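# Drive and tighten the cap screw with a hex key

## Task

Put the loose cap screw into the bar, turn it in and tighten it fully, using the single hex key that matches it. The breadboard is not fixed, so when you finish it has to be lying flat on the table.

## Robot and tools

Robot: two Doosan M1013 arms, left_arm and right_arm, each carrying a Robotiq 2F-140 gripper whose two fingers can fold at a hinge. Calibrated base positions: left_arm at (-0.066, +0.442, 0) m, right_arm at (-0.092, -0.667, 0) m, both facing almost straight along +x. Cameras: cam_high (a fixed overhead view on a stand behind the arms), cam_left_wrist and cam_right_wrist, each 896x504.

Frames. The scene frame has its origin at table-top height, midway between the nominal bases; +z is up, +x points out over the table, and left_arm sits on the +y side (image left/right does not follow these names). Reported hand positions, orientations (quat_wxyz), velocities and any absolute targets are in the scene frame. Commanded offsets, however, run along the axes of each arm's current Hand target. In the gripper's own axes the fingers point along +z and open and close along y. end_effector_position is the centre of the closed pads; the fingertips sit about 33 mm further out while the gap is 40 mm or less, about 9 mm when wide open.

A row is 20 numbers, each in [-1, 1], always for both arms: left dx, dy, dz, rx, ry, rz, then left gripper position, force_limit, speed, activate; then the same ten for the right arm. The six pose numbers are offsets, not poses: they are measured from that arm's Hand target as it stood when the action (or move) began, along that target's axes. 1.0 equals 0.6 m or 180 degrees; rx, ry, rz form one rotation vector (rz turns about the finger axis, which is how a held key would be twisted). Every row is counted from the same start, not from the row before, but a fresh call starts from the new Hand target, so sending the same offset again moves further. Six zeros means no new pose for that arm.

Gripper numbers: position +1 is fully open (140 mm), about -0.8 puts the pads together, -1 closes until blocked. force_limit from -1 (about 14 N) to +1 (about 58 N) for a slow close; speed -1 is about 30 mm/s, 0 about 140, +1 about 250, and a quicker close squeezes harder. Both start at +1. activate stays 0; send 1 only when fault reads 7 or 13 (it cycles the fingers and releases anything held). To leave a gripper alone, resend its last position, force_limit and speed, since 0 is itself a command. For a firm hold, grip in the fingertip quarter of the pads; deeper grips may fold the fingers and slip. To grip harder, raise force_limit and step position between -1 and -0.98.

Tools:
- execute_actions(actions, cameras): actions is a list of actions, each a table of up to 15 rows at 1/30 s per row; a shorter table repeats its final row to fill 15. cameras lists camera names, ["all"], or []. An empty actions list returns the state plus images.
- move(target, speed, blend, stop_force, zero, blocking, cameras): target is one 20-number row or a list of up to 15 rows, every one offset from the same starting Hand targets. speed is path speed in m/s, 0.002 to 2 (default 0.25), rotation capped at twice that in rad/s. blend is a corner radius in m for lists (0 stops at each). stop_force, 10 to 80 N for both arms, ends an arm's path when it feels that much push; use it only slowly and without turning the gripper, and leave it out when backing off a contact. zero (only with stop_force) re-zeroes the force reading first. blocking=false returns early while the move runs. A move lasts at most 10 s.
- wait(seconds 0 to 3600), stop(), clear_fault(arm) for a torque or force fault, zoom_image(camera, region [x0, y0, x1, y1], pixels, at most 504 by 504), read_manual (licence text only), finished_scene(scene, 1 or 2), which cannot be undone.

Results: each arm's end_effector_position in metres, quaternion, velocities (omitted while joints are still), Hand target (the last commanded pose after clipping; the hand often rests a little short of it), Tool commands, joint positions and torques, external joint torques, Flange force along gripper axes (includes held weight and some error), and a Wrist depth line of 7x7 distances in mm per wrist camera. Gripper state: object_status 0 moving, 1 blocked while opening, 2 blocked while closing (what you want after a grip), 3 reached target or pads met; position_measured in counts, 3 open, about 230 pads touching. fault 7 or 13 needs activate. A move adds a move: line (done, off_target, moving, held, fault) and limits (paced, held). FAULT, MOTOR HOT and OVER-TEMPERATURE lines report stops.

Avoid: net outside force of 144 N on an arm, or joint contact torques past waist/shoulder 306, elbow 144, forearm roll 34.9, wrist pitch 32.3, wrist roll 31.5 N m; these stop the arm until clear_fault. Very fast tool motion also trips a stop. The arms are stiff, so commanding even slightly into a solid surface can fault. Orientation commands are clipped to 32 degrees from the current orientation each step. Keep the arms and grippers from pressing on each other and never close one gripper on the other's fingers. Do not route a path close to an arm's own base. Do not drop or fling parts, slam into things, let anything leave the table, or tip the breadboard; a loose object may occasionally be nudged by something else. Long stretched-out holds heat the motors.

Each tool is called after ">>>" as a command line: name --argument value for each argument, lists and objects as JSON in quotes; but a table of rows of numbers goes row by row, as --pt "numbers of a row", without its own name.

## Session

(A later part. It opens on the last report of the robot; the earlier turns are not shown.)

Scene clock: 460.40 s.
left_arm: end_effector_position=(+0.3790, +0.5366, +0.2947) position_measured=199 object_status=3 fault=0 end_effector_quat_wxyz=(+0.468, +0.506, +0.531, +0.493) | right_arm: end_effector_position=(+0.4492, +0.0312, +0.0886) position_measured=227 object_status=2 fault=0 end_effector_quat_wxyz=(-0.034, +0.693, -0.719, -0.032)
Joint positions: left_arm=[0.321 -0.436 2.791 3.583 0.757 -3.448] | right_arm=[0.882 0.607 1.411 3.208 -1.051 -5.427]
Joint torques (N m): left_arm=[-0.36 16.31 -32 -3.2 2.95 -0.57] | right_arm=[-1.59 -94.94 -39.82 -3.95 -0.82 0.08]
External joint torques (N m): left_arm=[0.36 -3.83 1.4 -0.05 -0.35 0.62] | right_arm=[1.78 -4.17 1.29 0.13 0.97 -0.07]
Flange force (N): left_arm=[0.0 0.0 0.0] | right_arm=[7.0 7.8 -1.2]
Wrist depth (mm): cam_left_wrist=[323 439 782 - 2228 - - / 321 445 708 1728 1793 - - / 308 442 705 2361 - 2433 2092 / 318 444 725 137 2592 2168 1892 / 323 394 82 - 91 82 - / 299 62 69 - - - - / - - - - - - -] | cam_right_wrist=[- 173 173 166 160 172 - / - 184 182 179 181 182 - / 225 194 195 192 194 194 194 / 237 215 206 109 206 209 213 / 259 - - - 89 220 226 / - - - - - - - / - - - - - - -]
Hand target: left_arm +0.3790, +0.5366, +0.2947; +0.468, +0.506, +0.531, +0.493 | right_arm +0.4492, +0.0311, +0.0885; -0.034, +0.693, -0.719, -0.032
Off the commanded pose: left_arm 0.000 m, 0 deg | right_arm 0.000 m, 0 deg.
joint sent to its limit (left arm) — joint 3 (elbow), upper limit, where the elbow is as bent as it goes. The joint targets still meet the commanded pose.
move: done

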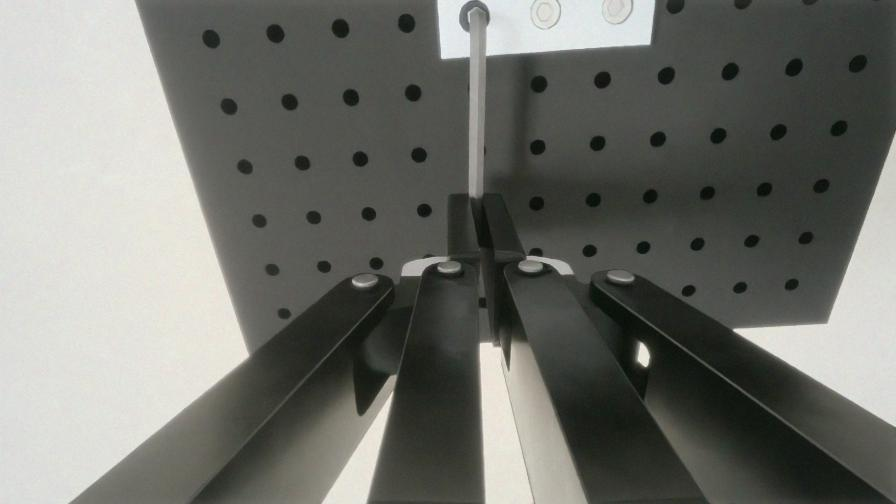

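>>> move --pt "0 0 0 0 0 0 -0.55 -0.3 -0.5 0 0.0001 0.0002 0.0006 0 0 0 -0.98 1 -0.6 0" --pt "0 0 0 0 0 0 -0.55 -0.3 -0.5 0 0.0002 -0.0059 0.0006 0.0015 0 0.0166 -0.98 1 -0.6 0" --speed 0.01

>>> move --target '[0,0,0,0,0,0,-0.55,-0.3,-0.5,0,0.0002,0.0061,0,-0.0015,0,-0.0166,-0.98,1,-0.6,0]' --speed 0.01

>>> move --target '[0,0,0,0,0,0,-0.55,-0.3,-0.5,0,0.0002,0.0061,0,-0.0015,0,-0.0166,-0.98,1,-0.6,0]' --speed 0.01 --cameras '["cam_right_wrist"]'

>>> zoom_image --camera "cam_right_wrist" --region '[455, 0, 495, 40]'

Scene clock: 464.27 s.
left_arm: end_effector_position=(+0.3790, +0.5366, +0.2947) position_measured=199 object_status=3 fault=0 end_effector_quat_wxyz=(+0.468, +0.506, +0.531, +0.493) | right_arm: end_effector_position=(+0.4527, +0.0309, +0.0881) position_measured=227 object_status=2 fault=0 end_effector_quat_wxyz=(-0.035, +0.674, -0.737, -0.031)
Joint positions: left_arm=[0.321 -0.436 2.791 3.583 0.757 -3.448] | right_arm=[0.88 0.609 1.409 3.204 -1.048 -5.374]
Joint torques (N m): left_arm=[-0.55 16.28 -32.11 -3.19 3.04 -0.5] | right_arm=[-3.82 -92.69 -37.99 -4.92 -0.58 -0.01]
External joint torques (N m): left_arm=[0.53 -3.74 1.47 -0.06 -0.44 0.55] | right_arm=[4.59 -7.56 -1.15 1.05 0.76 0.01]
Flange force (N): left_arm=[0.0 0.0 0.0] | right_arm=[3.9 9.3 -5.5]
Wrist depth (mm): cam_left_wrist=[322 435 662 - 1971 - 2208 / 320 413 942 1863 2073 - - / 309 441 714 1691 - 2092 - / 319 446 650 137 112 - - / 325 399 81 - 91 82 - / 299 62 69 - - - - / - - - - - - -] | cam_right_wrist=[- 172 171 162 159 169 - / - 182 181 181 181 182 186 / 221 194 194 194 194 195 194 / - 211 206 123 206 209 213 / - - - - 89 219 - / - - - - - - - / - - - - - - -]
Hand target: left_arm +0.3790, +0.5366, +0.2947; +0.468, +0.506, +0.531, +0.493 | right_arm +0.4527, +0.0309, +0.0881; +0.035, -0.674, +0.737, +0.031
Off the commanded pose: left_arm 0.000 m, 0 deg | right_arm 0.000 m, 0 deg.
joint sent to its limit (left arm) — joint 3 (elbow), upper limit, where the elbow is as bent as it goes. The joint targets still meet the commanded pose.
move: done

Scene clock: 467.10 s.
left_arm: end_effector_position=(+0.3790, +0.5366, +0.2947) position_measured=199 object_status=3 fault=0 end_effector_quat_wxyz=(+0.468, +0.506, +0.531, +0.493) | right_arm: end_effector_position=(+0.4491, +0.0311, +0.0881) position_measured=227 object_status=2 fault=0 end_effector_quat_wxyz=(-0.034, +0.693, -0.719, -0.032)
Joint positions: left_arm=[0.321 -0.436 2.791 3.583 0.757 -3.448] | right_arm=[0.882 0.607 1.412 3.208 -1.05 -5.427]
Joint torques (N m): left_arm=[-0.5 16.46 -32.24 -3.2 2.93 -0.55] | right_arm=[-1.47 -96.32 -41.6 -3.87 -0.06 0.04]
External joint torques (N m): left_arm=[0.55 -4.08 1.6 -0.05 -0.33 0.59] | right_arm=[1.28 -2.6 3.07 0.04 0.21 -0.04]
Flange force (N): left_arm=[0.0 0.0 0.0] | right_arm=[8.5 8.2 0.1]
Wrist depth (mm): cam_left_wrist=[323 440 797 - 1611 2620 1907 / 320 441 710 1728 1987 2620 - / 310 446 643 1622 - - - / 318 448 655 137 112 - - / 324 398 81 - 92 82 - / 298 62 69 - - - - / - - - - - - -] | cam_right_wrist=[- 172 171 161 160 171 - / - 181 182 181 183 180 - / - 194 194 194 194 194 191 / 242 216 207 123 205 208 211 / - - - - 90 219 225 / - - - - - - - / - - - - - - -]
Hand target: left_arm +0.3790, +0.5366, +0.2947; +0.468, +0.506, +0.531, +0.493 | right_arm +0.4491, +0.0311, +0.0881; -0.034, +0.693, -0.719, -0.032
Off the commanded pose: left_arm 0.000 m, 0 deg | right_arm 0.000 m, 0 deg.
joint sent to its limit (left arm) — joint 3 (elbow), upper limit, where the elbow is as bent as it goes. The joint targets still meet the commanded pose.
move: done

Scene clock: 469.93 s.
left_arm: end_effector_position=(+0.3790, +0.5366, +0.2947) position_measured=199 object_status=3 fault=0 end_effector_quat_wxyz=(+0.468, +0.506, +0.531, +0.493) | right_arm: end_effector_position=(+0.4454, +0.0311, +0.0881) position_measured=227 object_status=2 fault=0 end_effector_quat_wxyz=(-0.033, +0.712, -0.701, -0.033)
Joint positions: left_arm=[0.321 -0.436 2.791 3.583 0.757 -3.448] | right_arm=[0.884 0.606 1.415 3.212 -1.052 -5.479]
Joint torques (N m): left_arm=[-0.96 16.4 -32.06 -3.18 3 -0.52] | right_arm=[-1.4 -95.98 -41.52 -3.89 -0.06 0.08]
External joint torques (N m): left_arm=[0.92 -3.79 1.47 -0.07 -0.41 0.57] | right_arm=[1.71 -3.06 2.9 0.07 0.2 -0.08]
Flange force (N): left_arm=[0.0 0.0 0.0] | right_arm=[7.9 9.1 -0.4]
Wrist depth (mm): cam_left_wrist=[321 394 701 - 2055 2092 2620 / 321 416 797 1848 2510 - 2649 / 309 478 797 1766 - - 2458 / 312 447 714 136 112 2433 3312 / 324 397 81 2148 91 85 2510 / 300 62 69 - - - 2510 / - - - - - - -] | cam_right_wrist=[- 169 169 165 159 169 - / - 181 181 179 181 183 182 / 219 197 194 194 197 194 195 / 239 234 206 113 206 208 209 / 261 259 - - 90 219 229 / - - - - - - - / - - - - - - -]
Hand target: left_arm +0.3790, +0.5366, +0.2947; +0.468, +0.506, +0.531, +0.493 | right_arm +0.4454, +0.0311, +0.0881; -0.033, +0.712, -0.701, -0.033
Off the commanded pose: left_arm 0.000 m, 0 deg | right_arm 0.000 m, 0 deg.
joint sent to its limit (left arm) — joint 3 (elbow), upper limit, where the elbow is as bent as it goes. The joint targets still meet the commanded pose.
move: done

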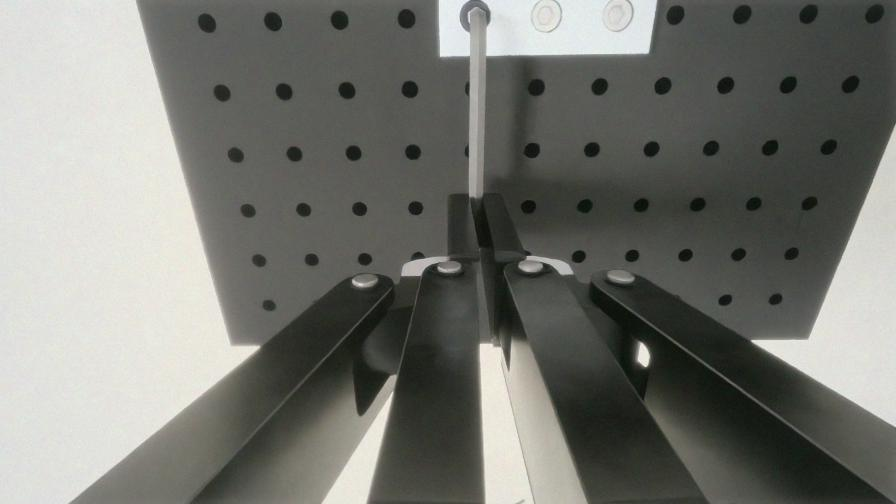

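Scaled by 12.600 from the camera's image (finer frame: 1280x720).

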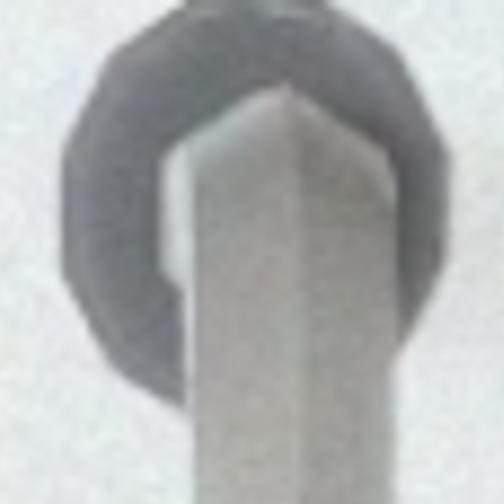

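>>> move --target '[0,0,0,0,0,0,-0.55,-0.3,-0.5,0,0.0001,0,0.0013,0,0,0,-0.98,1,-0.6,0]' --speed 0.01

>>> move --target '[0,0,0,0,0,0,-0.55,-0.3,-0.5,0,0.0001,0,0.0013,0,0,0,-0.98,1,-0.6,0]' --speed 0.01

Scene clock: 470.87 s.
left_arm: end_effector_position=(+0.3790, +0.5366, +0.2947) position_measured=199 object_status=3 fault=0 end_effector_quat_wxyz=(+0.468, +0.506, +0.531, +0.493) | right_arm: end_effector_position=(+0.4454, +0.0312, +0.0873) position_measured=227 object_status=2 fault=0 end_effector_quat_wxyz=(-0.033, +0.712, -0.701, -0.033)
Joint positions: left_arm=[0.321 -0.436 2.791 3.583 0.757 -3.448] | right_arm=[0.884 0.606 1.416 3.212 -1.05 -5.479]
Joint torques (N m): left_arm=[-0.51 16.2 -32.03 -3.2 2.98 -0.45] | right_arm=[-1.99 -96 -40.26 -4.07 -0.63 0.11]
External joint torques (N m): left_arm=[0.56 -3.85 1.54 -0.04 -0.38 0.49] | right_arm=[1.81 -3.25 1.54 0.23 0.78 -0.11]
Flange force (N): left_arm=[0.0 0.0 0.0] | right_arm=[5.9 7.5 -0.5]
Wrist depth (mm): cam_left_wrist=[321 441 693 2148 2208 - 2168 / 322 442 653 1740 2384 - - / 309 446 685 1656 - 2741 - / 319 445 659 137 136 2592 2458 / 326 395 81 - 91 87 - / 300 62 69 - - - - / - - - - - - -] | cam_right_wrist=[192 172 169 160 159 170 - / - 183 180 180 180 179 - / - 189 193 191 196 193 195 / - 232 206 108 206 208 208 / - - - - 89 219 228 / 281 - - - - - - / - - - - - - -]
Hand target: left_arm +0.3790, +0.5366, +0.2947; +0.468, +0.506, +0.531, +0.493 | right_arm +0.4454, +0.0312, +0.0873; -0.033, +0.712, -0.701, -0.033
Off the commanded pose: left_arm 0.000 m, 0 deg | right_arm 0.000 m, 0 deg.
joint sent to its limit (left arm) — joint 3 (elbow), upper limit, where the elbow is as bent as it goes. The joint targets still meet the commanded pose.
move: done

Scene clock: 471.37 s.
left_arm: end_effector_position=(+0.3790, +0.5366, +0.2947) position_measured=199 object_status=3 fault=0 end_effector_quat_wxyz=(+0.468, +0.506, +0.531, +0.493) | right_arm: end_effector_position=(+0.4454, +0.0312, +0.0865) position_measured=227 object_status=2 fault=0 end_effector_quat_wxyz=(-0.033, +0.712, -0.701, -0.033)
Joint positions: left_arm=[0.321 -0.436 2.791 3.583 0.757 -3.448] | right_arm=[0.884 0.607 1.416 3.212 -1.049 -5.479]
Joint torques (N m): left_arm=[-0.44 16.52 -31.98 -3.17 2.98 -0.55] | right_arm=[-1.81 -95.26 -40.08 -4.14 -0.63 0.07]
External joint torques (N m): left_arm=[0.42 -4.14 1.39 -0.08 -0.38 0.6] | right_arm=[1.62 -3.66 1.46 0.3 0.78 -0.07]
Flange force (N): left_arm=[0.0 0.0 0.0] | right_arm=[6.3 7.7 -0.9]
Wrist depth (mm): cam_left_wrist=[321 437 790 2773 2249 1779 2433 / 321 442 870 1633 2148 - - / 310 415 880 1644 2839 2510 - / 318 445 720 137 2458 - - / 324 399 81 - 92 83 - / 300 62 69 - - - - / - - - - - - -] | cam_right_wrist=[- 168 168 164 157 168 - / 205 180 179 175 179 183 - / - 192 193 191 192 196 - / 234 210 205 123 201 207 206 / - - - - 89 - 228 / - - - - - - - / - - - - - - -]
Hand target: left_arm +0.3790, +0.5366, +0.2947; +0.468, +0.506, +0.531, +0.493 | right_arm +0.4454, +0.0312, +0.0865; -0.033, +0.712, -0.701, -0.033
Off the commanded pose: left_arm 0.000 m, 0 deg | right_arm 0.000 m, 0 deg.
joint sent to its limit (left arm) — joint 3 (elbow), upper limit, where the elbow is as bent as it goes. The joint targets still meet the commanded pose.
move: done

>>> move --pt "0 0 0 0 0 0 -0.55 -0.3 -0.5 0 0.0339 -0.0823 -0.0029 0.0231 0 0.2489 -0.98 1 -0.6 0" --pt "0 0 0 0 0 0 -0.55 -0.3 -0.5 0 0.1163 -0.1166 -0.0103 0.0462 0 0.4979 -0.98 1 -0.6 0" --speed 0.12 --blend 0.03 --cameras '["cam_right_wrist","cam_high"]'

>>> zoom_image --camera "cam_right_wrist" --region '[440, 0, 520, 70]'

Scene clock: 479.53 s.
left_arm: end_effector_position=(+0.3790, +0.5366, +0.2947) position_measured=199 object_status=3 fault=0 end_effector_quat_wxyz=(+0.468, +0.506, +0.531, +0.493) | right_arm: end_effector_position=(+0.5164, -0.0378, +0.0863) position_measured=227 object_status=2 fault=0 end_effector_quat_wxyz=(+0.047, -0.008, +0.999, +0.001)
Joint positions: left_arm=[0.321 -0.436 2.791 3.583 0.757 -3.448] | right_arm=[0.819 0.602 1.425 3.066 -1.048 -3.905]
Joint torques (N m): left_arm=[-0.89 16.31 -32.08 -3.16 3 -0.53] | right_arm=[-11.1 -100.21 -48.63 -8.11 2.84 -0.15]
External joint torques (N m): left_arm=[0.88 -3.83 1.59 -0.08 -0.41 0.58] | right_arm=[10.78 1.04 9.65 4 -2.69 0.15]
Flange force (N): left_arm=[0.0 0.0 0.0] | right_arm=[22.6 -5.1 1.8]
Wrist depth (mm): cam_left_wrist=[320 442 716 2338 2208 2228 - / 320 512 787 1590 2208 - - / 309 445 - 1715 - - 2839 / 316 424 708 148 113 - - / 325 397 81 - 91 85 2620 / 298 62 69 - - - - / - - - - - - -] | cam_right_wrist=[- 171 - 170 169 167 168 / - 200 - 177 176 178 178 / - - 193 188 194 191 198 / - 238 208 118 203 205 - / - - - - 90 - - / - - - - - - - / - - - - - - -]
Hand target: left_arm +0.3790, +0.5366, +0.2947; +0.468, +0.506, +0.531, +0.493 | right_arm +0.5165, -0.0378, +0.0863; +0.047, -0.008, +0.999, +0.001
Off the commanded pose: left_arm 0.000 m, 0 deg | right_arm 0.000 m, 0 deg.
joint sent to its limit (left arm) — joint 3 (elbow), upper limit, where the elbow is as bent as it goes. The joint targets still meet the commanded pose.
move: done
Images, in order (width x height): cam_high 896x504, cam_right_wrist 896x504.

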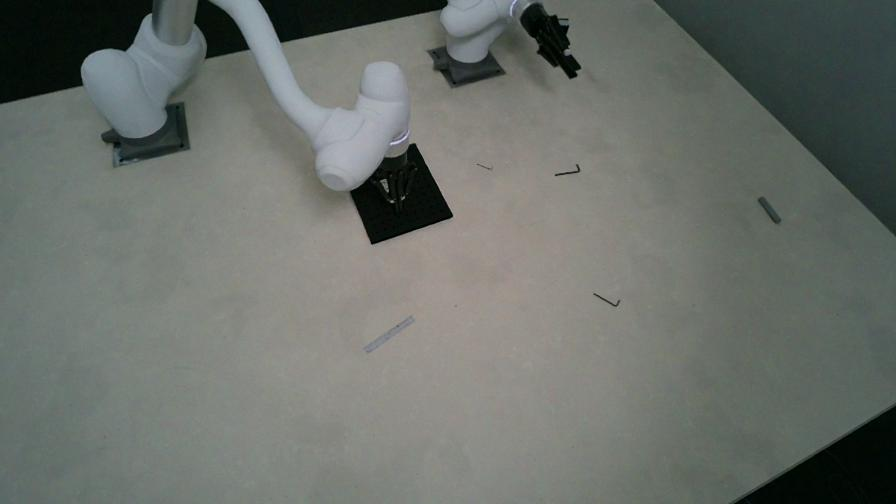

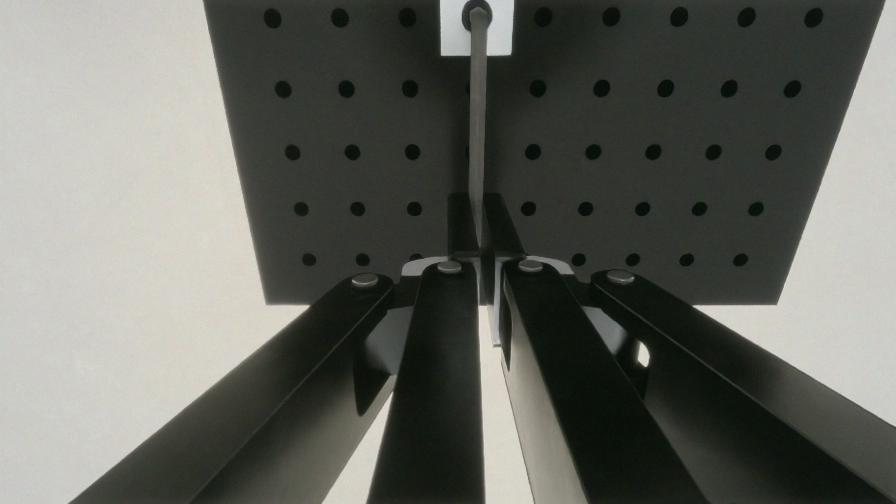

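Scaled by 6.300 from the camera's image (finer frame: 1280x720).

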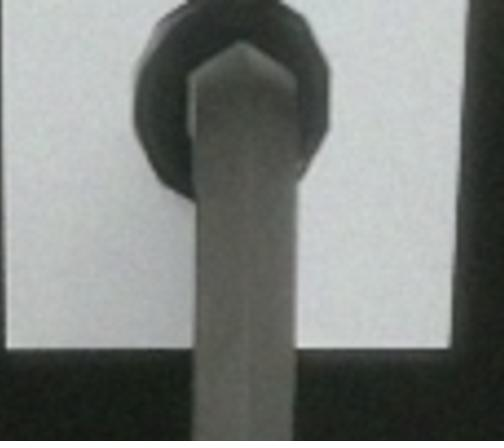

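>>> move --pt "0 0 0 0 0 0 -0.55 -0.3 -0.5 0 0.0351 -0.0823 -0.003 0.0231 0 0.2489 -0.98 1 -0.6 0" --pt "0 0 0 0 0 0 -0.55 -0.3 -0.5 0 0.1172 -0.1166 -0.0104 0.0462 0 0.4979 -0.98 1 -0.6 0" --speed 0.12 --blend 0.03 --cameras '["cam_right_wrist","cam_high"]'

>>> zoom_image --camera "cam_right_wrist" --region '[440, 0, 520, 70]'

Scene clock: 486.97 s.
left_arm: end_effector_position=(+0.3790, +0.5366, +0.2947) position_measured=199 object_status=3 fault=0 end_effector_quat_wxyz=(+0.468, +0.506, +0.531, +0.493) | right_arm: end_effector_position=(+0.4469, -0.1088, +0.0859) position_measured=227 object_status=2 fault=0 end_effector_quat_wxyz=(+0.033, +0.701, +0.712, -0.032)
Joint positions: left_arm=[0.321 -0.436 2.791 3.583 0.757 -3.448] | right_arm=[0.818 0.522 1.559 3.067 -1.125 -2.335]
Joint torques (N m): left_arm=[-0.67 16.12 -31.93 -3.22 2.95 -0.52] | right_arm=[-3.06 -87.79 -39.96 -4.58 -0.64 0.2]
External joint torques (N m): left_arm=[0.65 -3.62 1.34 -0.03 -0.35 0.56] | right_arm=[3.29 -2.63 2.5 0.61 0.48 -0.2]
Flange force (N): left_arm=[0.0 0.0 0.0] | right_arm=[-4.3 -9.5 0.9]
Wrist depth (mm): cam_left_wrist=[321 438 708 2293 2055 - 1954 / 306 469 718 1519 2433 2148 - / 308 446 - 1971 2773 2228 2168 / 317 444 660 137 2408 - 2208 / 326 395 81 - 92 82 - / 300 62 69 - - - - / - - - - - - -] | cam_right_wrist=[- 172 158 157 165 167 171 / - 178 177 - - 178 202 / 196 - - - 193 191 - / - - 211 113 201 204 - / - - - - 90 - - / 281 - - - - - - / - - - - - - -]
Hand target: left_arm +0.3790, +0.5366, +0.2947; +0.468, +0.506, +0.531, +0.493 | right_arm +0.4469, -0.1088, +0.0859; +0.033, +0.701, +0.712, -0.032
Off the commanded pose: left_arm 0.000 m, 0 deg | right_arm 0.000 m, 0 deg.
joint sent to its limit (left arm) — joint 3 (elbow), upper limit, where the elbow is as bent as it goes. The joint targets still meet the commanded pose.
move: done
Images, in order (width x height): cam_high 896x504, cam_right_wrist 896x504.

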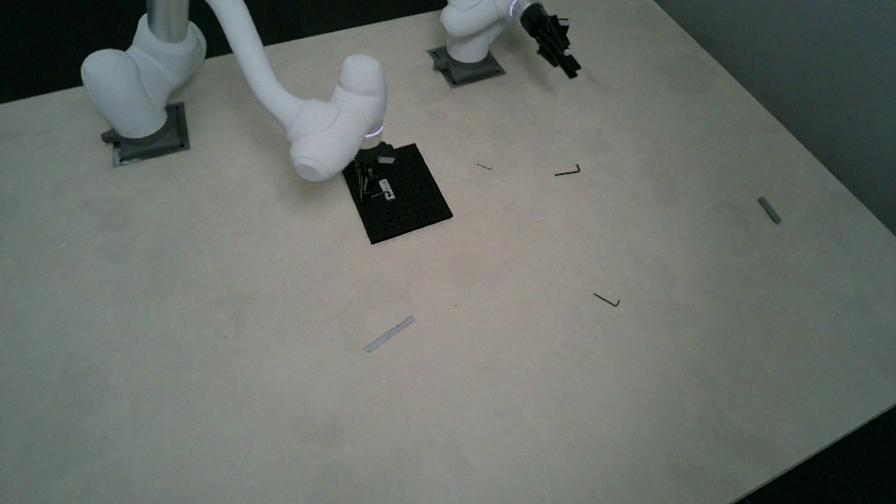

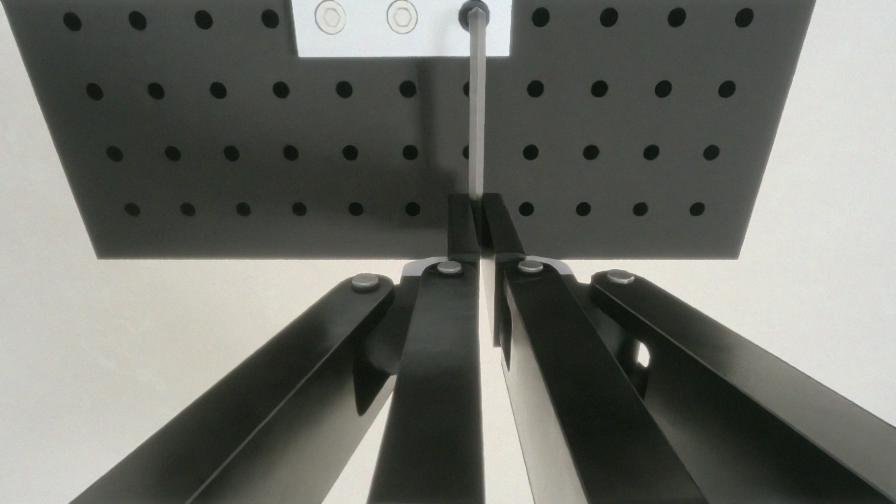

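Scaled by 6.300 from the camera's image (finer frame: 1280x720).

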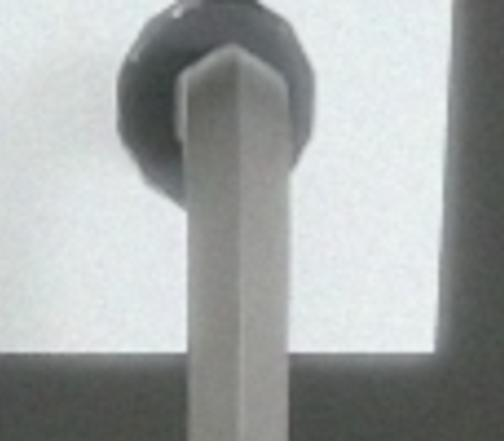

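>>> move --pt "0 0 0 0 0 0 -0.55 -0.3 -0.5 0 0.0341 -0.0823 -0.003 0.0231 0 0.2489 -0.98 1 -0.6 0" --pt "0 0 0 0 0 0 -0.55 -0.3 -0.5 0 0.1166 -0.1166 -0.0104 0.0462 0 0.4979 -0.98 1 -0.6 0" --speed 0.12 --blend 0.03 --cameras '["cam_right_wrist","cam_high"]'

>>> zoom_image --camera "cam_right_wrist" --region '[440, 0, 520, 70]'

Scene clock: 494.33 s.
left_arm: end_effector_position=(+0.3790, +0.5366, +0.2947) position_measured=199 object_status=3 fault=0 end_effector_quat_wxyz=(+0.468, +0.506, +0.531, +0.493) | right_arm: end_effector_position=(+0.3759, -0.0397, +0.0855) position_measured=227 object_status=2 fault=0 end_effector_quat_wxyz=(+0.000, +0.999, +0.008, -0.045)
Joint positions: left_arm=[0.321 -0.436 2.791 3.583 0.757 -3.448] | right_arm=[0.888 0.528 1.55 3.217 -1.125 -0.764]
Joint torques (N m): left_arm=[-0.54 16.45 -31.92 -3.13 2.9 -0.48] | right_arm=[5.23 -89.4 -39.37 -1.16 -1.55 -0.18]
External joint torques (N m): left_arm=[0.55 -3.95 1.4 -0.12 -0.31 0.53] | right_arm=[-5.01 -0.94 2.25 -2.53 1.4 0.18]
Flange force (N): left_arm=[0.0 0.0 0.0] | right_arm=[0.0 10.0 3.0]
Wrist depth (mm): cam_left_wrist=[333 437 - 2293 2249 - 2338 / 320 440 641 1715 1753 - 2228 / 308 443 779 1971 - - - / 309 445 723 137 112 2649 - / 312 396 81 92 92 85 - / 299 62 69 - - - - / - - - - - - -] | cam_right_wrist=[169 168 168 168 - 166 - / 205 180 179 177 - 178 - / 220 193 192 186 194 211 - / - 208 204 109 199 229 232 / - 224 - - 89 - - / - - - - - - - / - - - - - - -]
Hand target: left_arm +0.3790, +0.5366, +0.2947; +0.468, +0.506, +0.531, +0.493 | right_arm +0.3759, -0.0397, +0.0855; +0.000, +0.999, +0.008, -0.045
Off the commanded pose: left_arm 0.000 m, 0 deg | right_arm 0.000 m, 0 deg.
joint sent to its limit (left arm) — joint 3 (elbow), upper limit, where the elbow is as bent as it goes. The joint targets still meet the commanded pose.
move: done
Images, in order (width x height): cam_high 896x504, cam_right_wrist 896x504.

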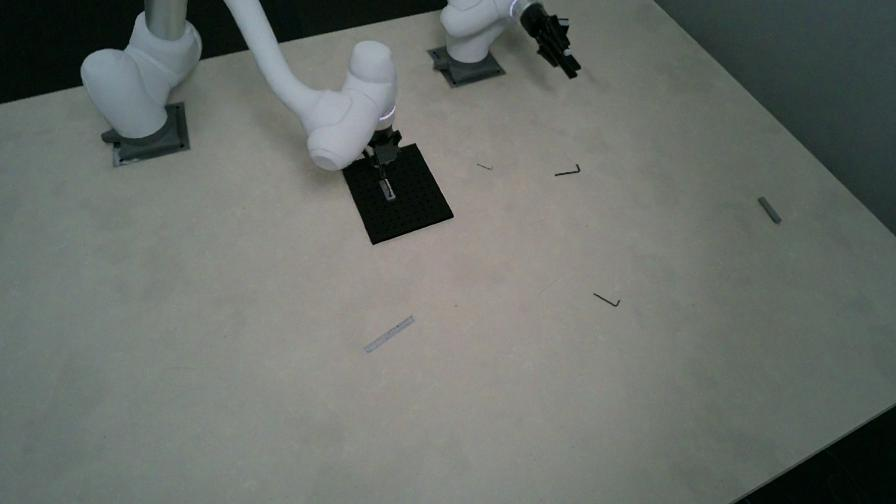

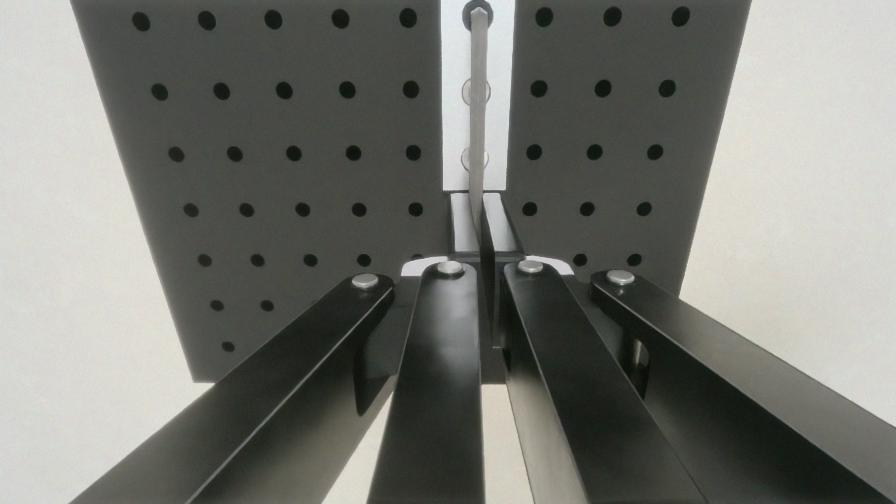

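Scaled by 6.300 from the camera's image (finer frame: 1280x720).

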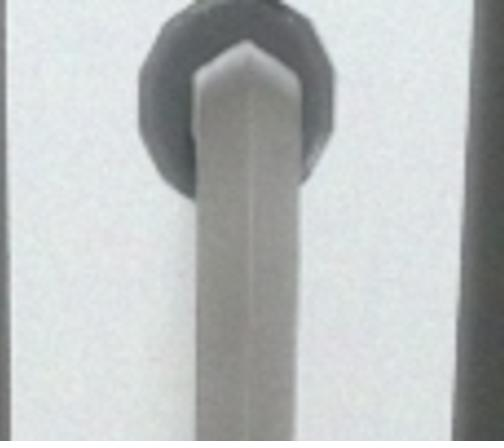

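>>> move --pt "0 0 0 0 0 0 -0.55 -0.3 -0.5 0 0.0346 -0.0823 -0.0026 0.0231 0 0.2489 -0.98 1 -0.6 0" --pt "0 0 0 0 0 0 -0.55 -0.3 -0.5 0 0.117 -0.1166 -0.01 0.0462 0 0.4979 -0.98 1 -0.6 0" --speed 0.12 --blend 0.03 --cameras '["cam_right_wrist","cam_high"]'

>>> zoom_image --camera "cam_right_wrist" --region '[440, 0, 520, 70]'

Scene clock: 501.90 s.
left_arm: end_effector_position=(+0.3790, +0.5366, +0.2947) position_measured=199 object_status=3 fault=0 end_effector_quat_wxyz=(+0.468, +0.506, +0.531, +0.493) | right_arm: end_effector_position=(+0.4454, +0.0313, +0.0852) position_measured=227 object_status=2 fault=0 end_effector_quat_wxyz=(-0.033, +0.712, -0.701, -0.033)
Joint positions: left_arm=[0.321 -0.436 2.791 3.583 0.757 -3.448] | right_arm=[0.884 0.608 1.417 3.212 -1.047 0.805]
Joint torques (N m): left_arm=[-0.38 16.02 -32.25 -3.17 2.9 -0.49] | right_arm=[8.35 -96.63 -41.56 0.36 -0.06 0.72]
External joint torques (N m): left_arm=[0.38 -3.47 1.62 -0.08 -0.3 0.54] | right_arm=[-8.32 -2.59 2.9 -4.19 0.21 -0.72]
Flange force (N): left_arm=[0.0 0.0 0.0] | right_arm=[15.4 -0.4 -0.9]
Wrist depth (mm): cam_left_wrist=[320 440 697 - 1877 2384 - / 321 442 701 1715 2187 - - / 309 443 716 - - - 1923 / 318 444 712 150 137 - 3018 / 326 397 81 - 91 82 3057 / 297 62 69 - - - - / - - - - - - -] | cam_right_wrist=[190 167 167 165 158 167 - / - 178 178 178 177 174 - / - 191 192 191 190 193 190 / - 209 203 123 201 205 205 / - 250 - - 90 215 221 / - - - - - - - / - - - - - - -]
Hand target: left_arm +0.3790, +0.5366, +0.2947; +0.468, +0.506, +0.531, +0.493 | right_arm +0.4453, +0.0313, +0.0852; -0.033, +0.712, -0.701, -0.033
Off the commanded pose: left_arm 0.000 m, 0 deg | right_arm 0.000 m, 0 deg.
joint sent to its limit (left arm) — joint 3 (elbow), upper limit, where the elbow is as bent as it goes. The joint targets still meet the commanded pose.
move: done
Images, in order (width x height): cam_high 896x504, cam_right_wrist 896x504.

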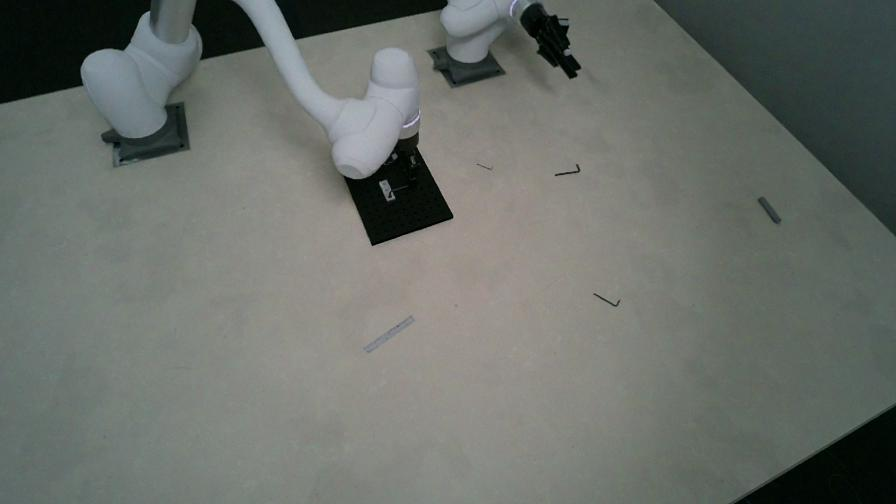

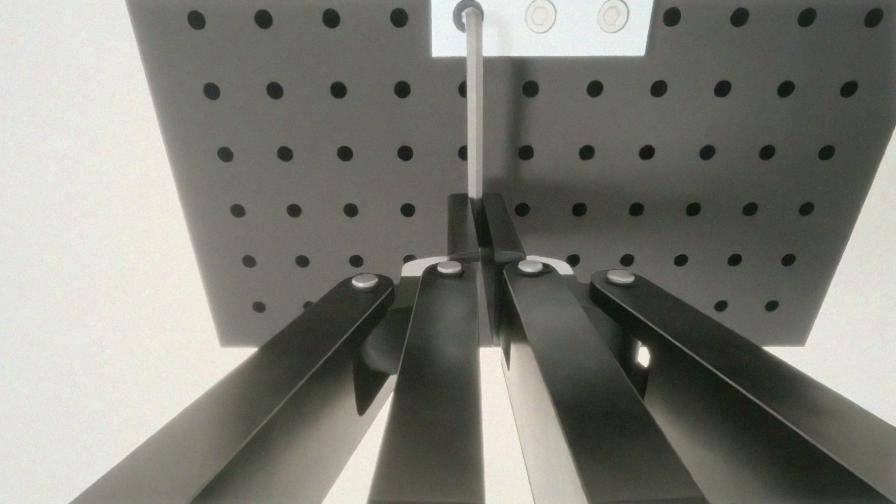

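Scaled by 6.300 from the camera's image (finer frame: 1280x720).

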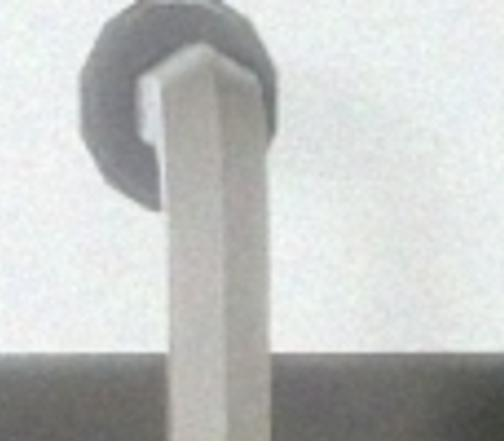

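>>> move --pt "0 0 0 0 0 0 -0.55 -0.3 -0.5 0 0.0343 -0.0823 -0.003 0.0231 0 0.2489 -0.98 1 -0.6 0" --speed 0.1 --blend 0.03 --cameras '["cam_right_wrist","cam_high"]'

>>> zoom_image --camera "cam_right_wrist" --region '[440, 0, 520, 70]'

Scene clock: 506.53 s.
left_arm: end_effector_position=(+0.3790, +0.5366, +0.2947) position_measured=199 object_status=3 fault=0 end_effector_quat_wxyz=(+0.468, +0.506, +0.531, +0.493) | right_arm: end_effector_position=(+0.4950, +0.0114, +0.0852) position_measured=227 object_status=2 fault=0 end_effector_quat_wxyz=(+0.044, -0.389, +0.920, +0.018)
Joint positions: left_arm=[0.321 -0.436 2.791 3.583 0.757 -3.448] | right_arm=[0.851 0.621 1.394 3.138 -1.032 1.592]
Joint torques (N m): left_arm=[-0.6 16.22 -32.23 -3.16 2.88 -0.54] | right_arm=[5.82 -95.9 -40.12 -0.86 -0.05 0.73]
External joint torques (N m): left_arm=[0.6 -3.79 1.66 -0.09 -0.28 0.58] | right_arm=[-5.32 -4.86 1.13 -3.11 0.26 -0.73]
Flange force (N): left_arm=[0.0 0.0 0.0] | right_arm=[9.9 -7.3 -3.1]
Wrist depth (mm): cam_left_wrist=[321 439 787 - 2249 - - / 320 447 774 1820 2073 2271 2168 / 308 475 772 1753 - - - / 318 477 718 149 111 - - / 324 399 81 - 91 85 - / 300 62 69 - - - - / - - - - - - -] | cam_right_wrist=[- - 165 162 166 166 166 / - 179 - - 179 177 177 / - 218 195 191 191 190 188 / - - 203 123 202 204 231 / - - - - 90 - 250 / - - - - - - 271 / - - - - - - -]
Hand target: left_arm +0.3790, +0.5366, +0.2947; +0.468, +0.506, +0.531, +0.493 | right_arm +0.4950, +0.0114, +0.0852; +0.044, -0.389, +0.920, +0.018
Off the commanded pose: left_arm 0.000 m, 0 deg | right_arm 0.000 m, 0 deg.
joint sent to its limit (left arm) — joint 3 (elbow), upper limit, where the elbow is as bent as it goes. The joint targets still meet the commanded pose.
move: done
Images, in order (width x height): cam_high 896x504, cam_right_wrist 896x504.

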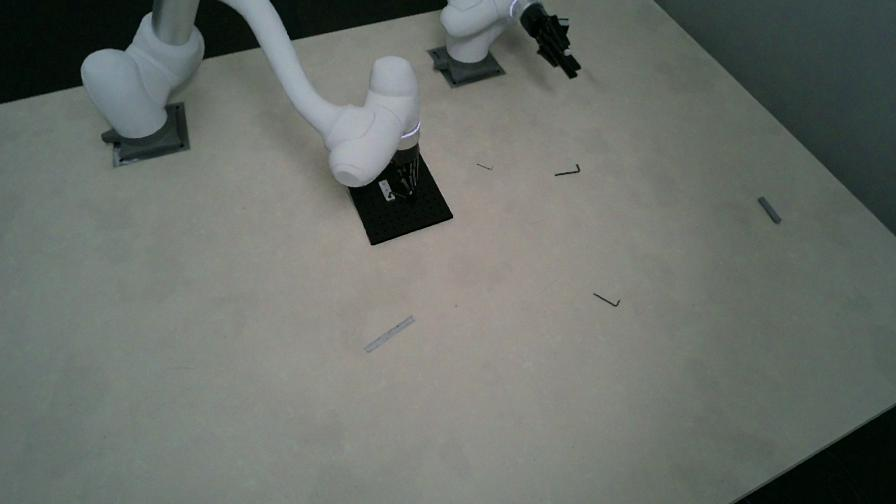

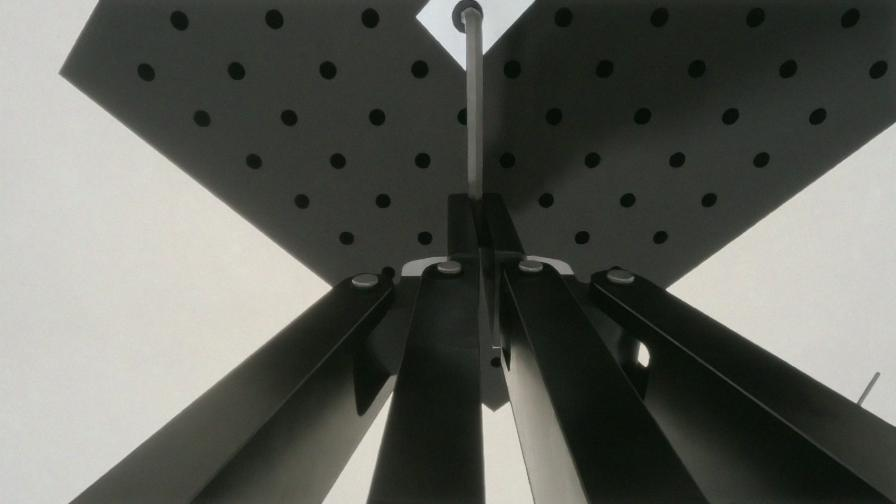

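Scaled by 6.300 from the camera's image (finer frame: 1280x720).

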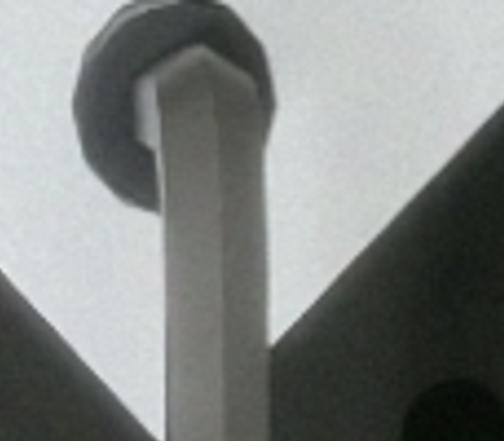

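>>> move --pt "0 0 0 0 0 0 -0.55 -0.3 -0.5 0 0.0339 -0.0823 -0.0031 0.0231 0 0.2489 -0.98 1 -0.6 0" --pt "0 0 0 0 0 0 -0.55 -0.3 -0.5 0 0.1163 -0.1166 -0.0105 0.0462 0 0.4979 -0.98 1 -0.6 0" --speed 0.12 --blend 0.03 --cameras '["cam_right_wrist","cam_high"]'

>>> zoom_image --camera "cam_right_wrist" --region '[440, 0, 520, 70]'

Scene clock: 515.47 s.
left_arm: end_effector_position=(+0.3790, +0.5366, +0.2947) position_measured=199 object_status=3 fault=0 end_effector_quat_wxyz=(+0.468, +0.506, +0.531, +0.493) | right_arm: end_effector_position=(+0.4964, -0.0875, +0.0849) position_measured=227 object_status=2 fault=0 end_effector_quat_wxyz=(+0.044, +0.375, +0.926, -0.017)
Joint positions: left_arm=[0.321 -0.436 2.791 3.583 0.757 -3.448] | right_arm=[0.805 0.562 1.495 3.036 -1.083 3.164]
Joint torques (N m): left_arm=[-0.46 16.03 -32.4 -3.21 2.95 -0.56] | right_arm=[-1.62 -92.29 -41.46 -4.15 0.01 0.13]
External joint torques (N m): left_arm=[0.47 -3.54 1.74 -0.04 -0.35 0.61] | right_arm=[1.82 -2.64 3.1 0.07 0 -0.13]
Flange force (N): left_arm=[0.0 0.0 0.0] | right_arm=[1.9 -11.1 0.1]
Wrist depth (mm): cam_left_wrist=[307 440 699 2110 2187 - 2038 / 320 439 782 1766 2338 2620 - / 309 439 718 1703 - - - / 308 447 - 137 137 2620 - / 324 396 81 - 91 82 - / 297 62 69 - - - - / - - - - - - -] | cam_right_wrist=[- 171 - 167 169 166 167 / - 173 - 178 178 177 176 / - - 191 190 190 190 216 / - - 236 123 199 - - / 255 - - - 89 - - / - - - - - - - / - - - - - - -]
Hand target: left_arm +0.3790, +0.5366, +0.2947; +0.468, +0.506, +0.531, +0.493 | right_arm +0.4964, -0.0876, +0.0849; +0.044, +0.375, +0.926, -0.017
Off the commanded pose: left_arm 0.000 m, 0 deg | right_arm 0.000 m, 0 deg.
joint sent to its limit (left arm) — joint 3 (elbow), upper limit, where the elbow is as bent as it goes. The joint targets still meet the commanded pose.
move: done
Images, in order (width x height): cam_high 896x504, cam_right_wrist 896x504.

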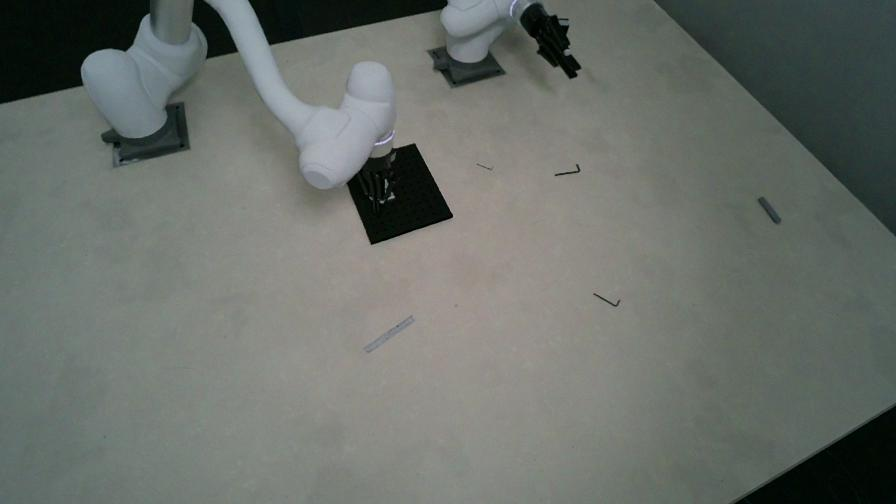

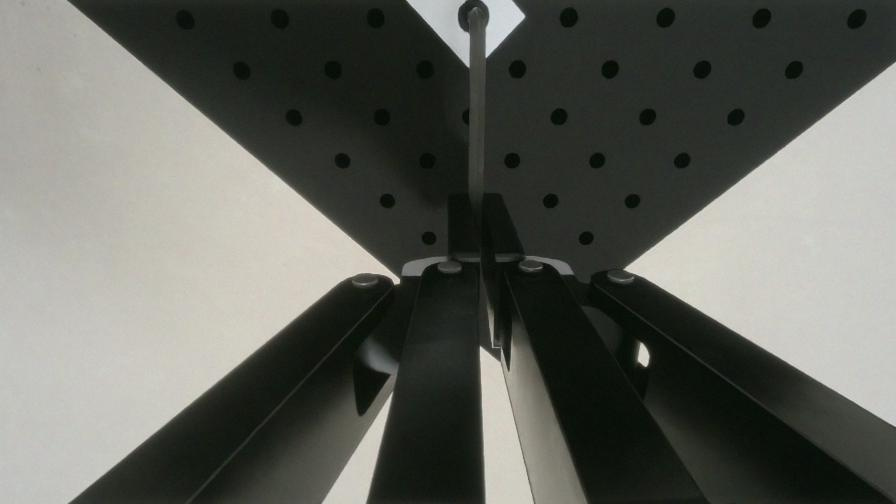

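Scaled by 6.300 from the camera's image (finer frame: 1280x720).

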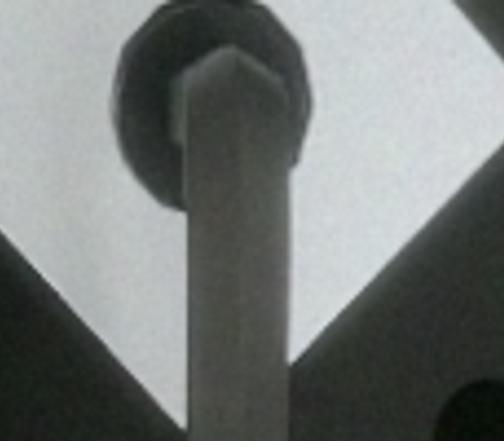

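>>> move --pt "0 0 0 0 0 0 -0.55 -0.3 -0.5 0 0.0339 -0.0823 -0.0029 0.0231 0 0.2489 -0.98 1 -0.6 0" --pt "0 0 0 0 0 0 -0.55 -0.3 -0.5 0 0.1163 -0.1166 -0.0103 0.0462 0 0.4979 -0.98 1 -0.6 0" --speed 0.15 --blend 0.03 --cameras '["cam_right_wrist","cam_high"]'

>>> zoom_image --camera "cam_right_wrist" --region '[440, 0, 520, 70]'

Scene clock: 521.63 s.
left_arm: end_effector_position=(+0.3790, +0.5366, +0.2947) position_measured=199 object_status=3 fault=0 end_effector_quat_wxyz=(+0.468, +0.506, +0.531, +0.493) | right_arm: end_effector_position=(+0.3974, -0.0890, +0.0844) position_measured=227 object_status=2 fault=0 end_effector_quat_wxyz=(+0.018, +0.920, +0.389, -0.042)
Joint positions: left_arm=[0.321 -0.436 2.791 3.583 0.757 -3.448] | right_arm=[0.853 0.509 1.583 3.143 -1.141 4.734]
Joint torques (N m): left_arm=[-0.41 16.47 -32.18 -3.16 2.96 -0.5] | right_arm=[-1.83 -86.36 -39.64 -4.19 -0.68 0.21]
External joint torques (N m): left_arm=[0.42 -3.97 1.56 -0.09 -0.37 0.55] | right_arm=[1.5 -2.23 2.78 0.37 0.45 -0.21]
Flange force (N): left_arm=[0.0 0.0 0.0] | right_arm=[-9.7 -1.1 1.9]
Wrist depth (mm): cam_left_wrist=[321 437 701 1971 2168 - - / 322 443 623 1679 2293 - - / 308 440 792 1691 2873 - 2510 / 318 421 782 149 112 - 2592 / 324 395 81 - 92 82 - / 297 62 69 - - - - / - - - - - - -] | cam_right_wrist=[167 167 167 157 168 - 185 / 179 178 176 163 178 - 202 / 194 - 192 188 190 214 - / - - - 109 201 236 233 / - - - - 89 - - / - - - - - - - / - - - - - - -]
Hand target: left_arm +0.3790, +0.5366, +0.2947; +0.468, +0.506, +0.531, +0.493 | right_arm +0.3974, -0.0890, +0.0844; +0.018, +0.920, +0.389, -0.042
Off the commanded pose: left_arm 0.000 m, 0 deg | right_arm 0.000 m, 0 deg.
joint sent to its limit (left arm) — joint 3 (elbow), upper limit, where the elbow is as bent as it goes. The joint targets still meet the commanded pose.
move: done
Images, in order (width x height): cam_high 896x504, cam_right_wrist 896x504.

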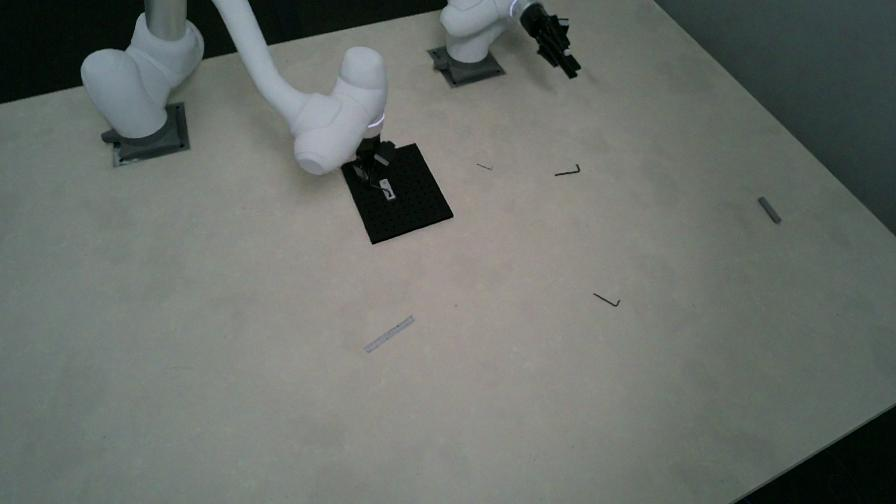

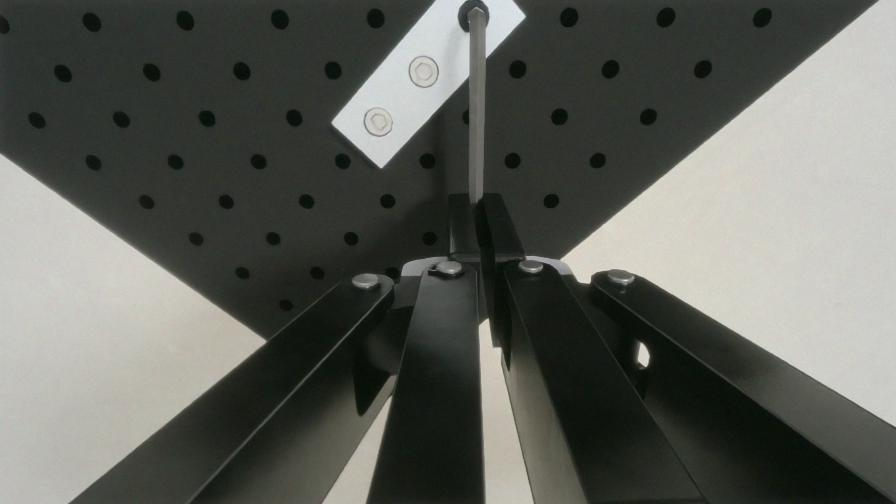

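Scaled by 6.300 from the camera's image (finer frame: 1280x720).

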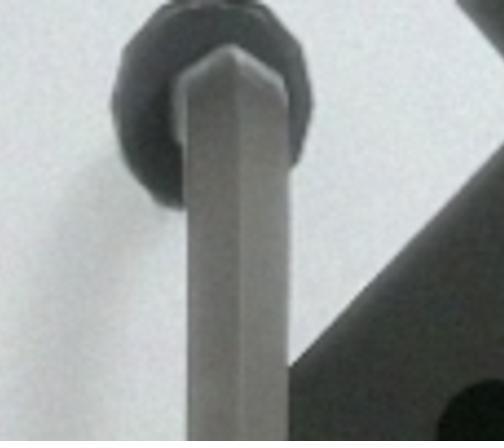

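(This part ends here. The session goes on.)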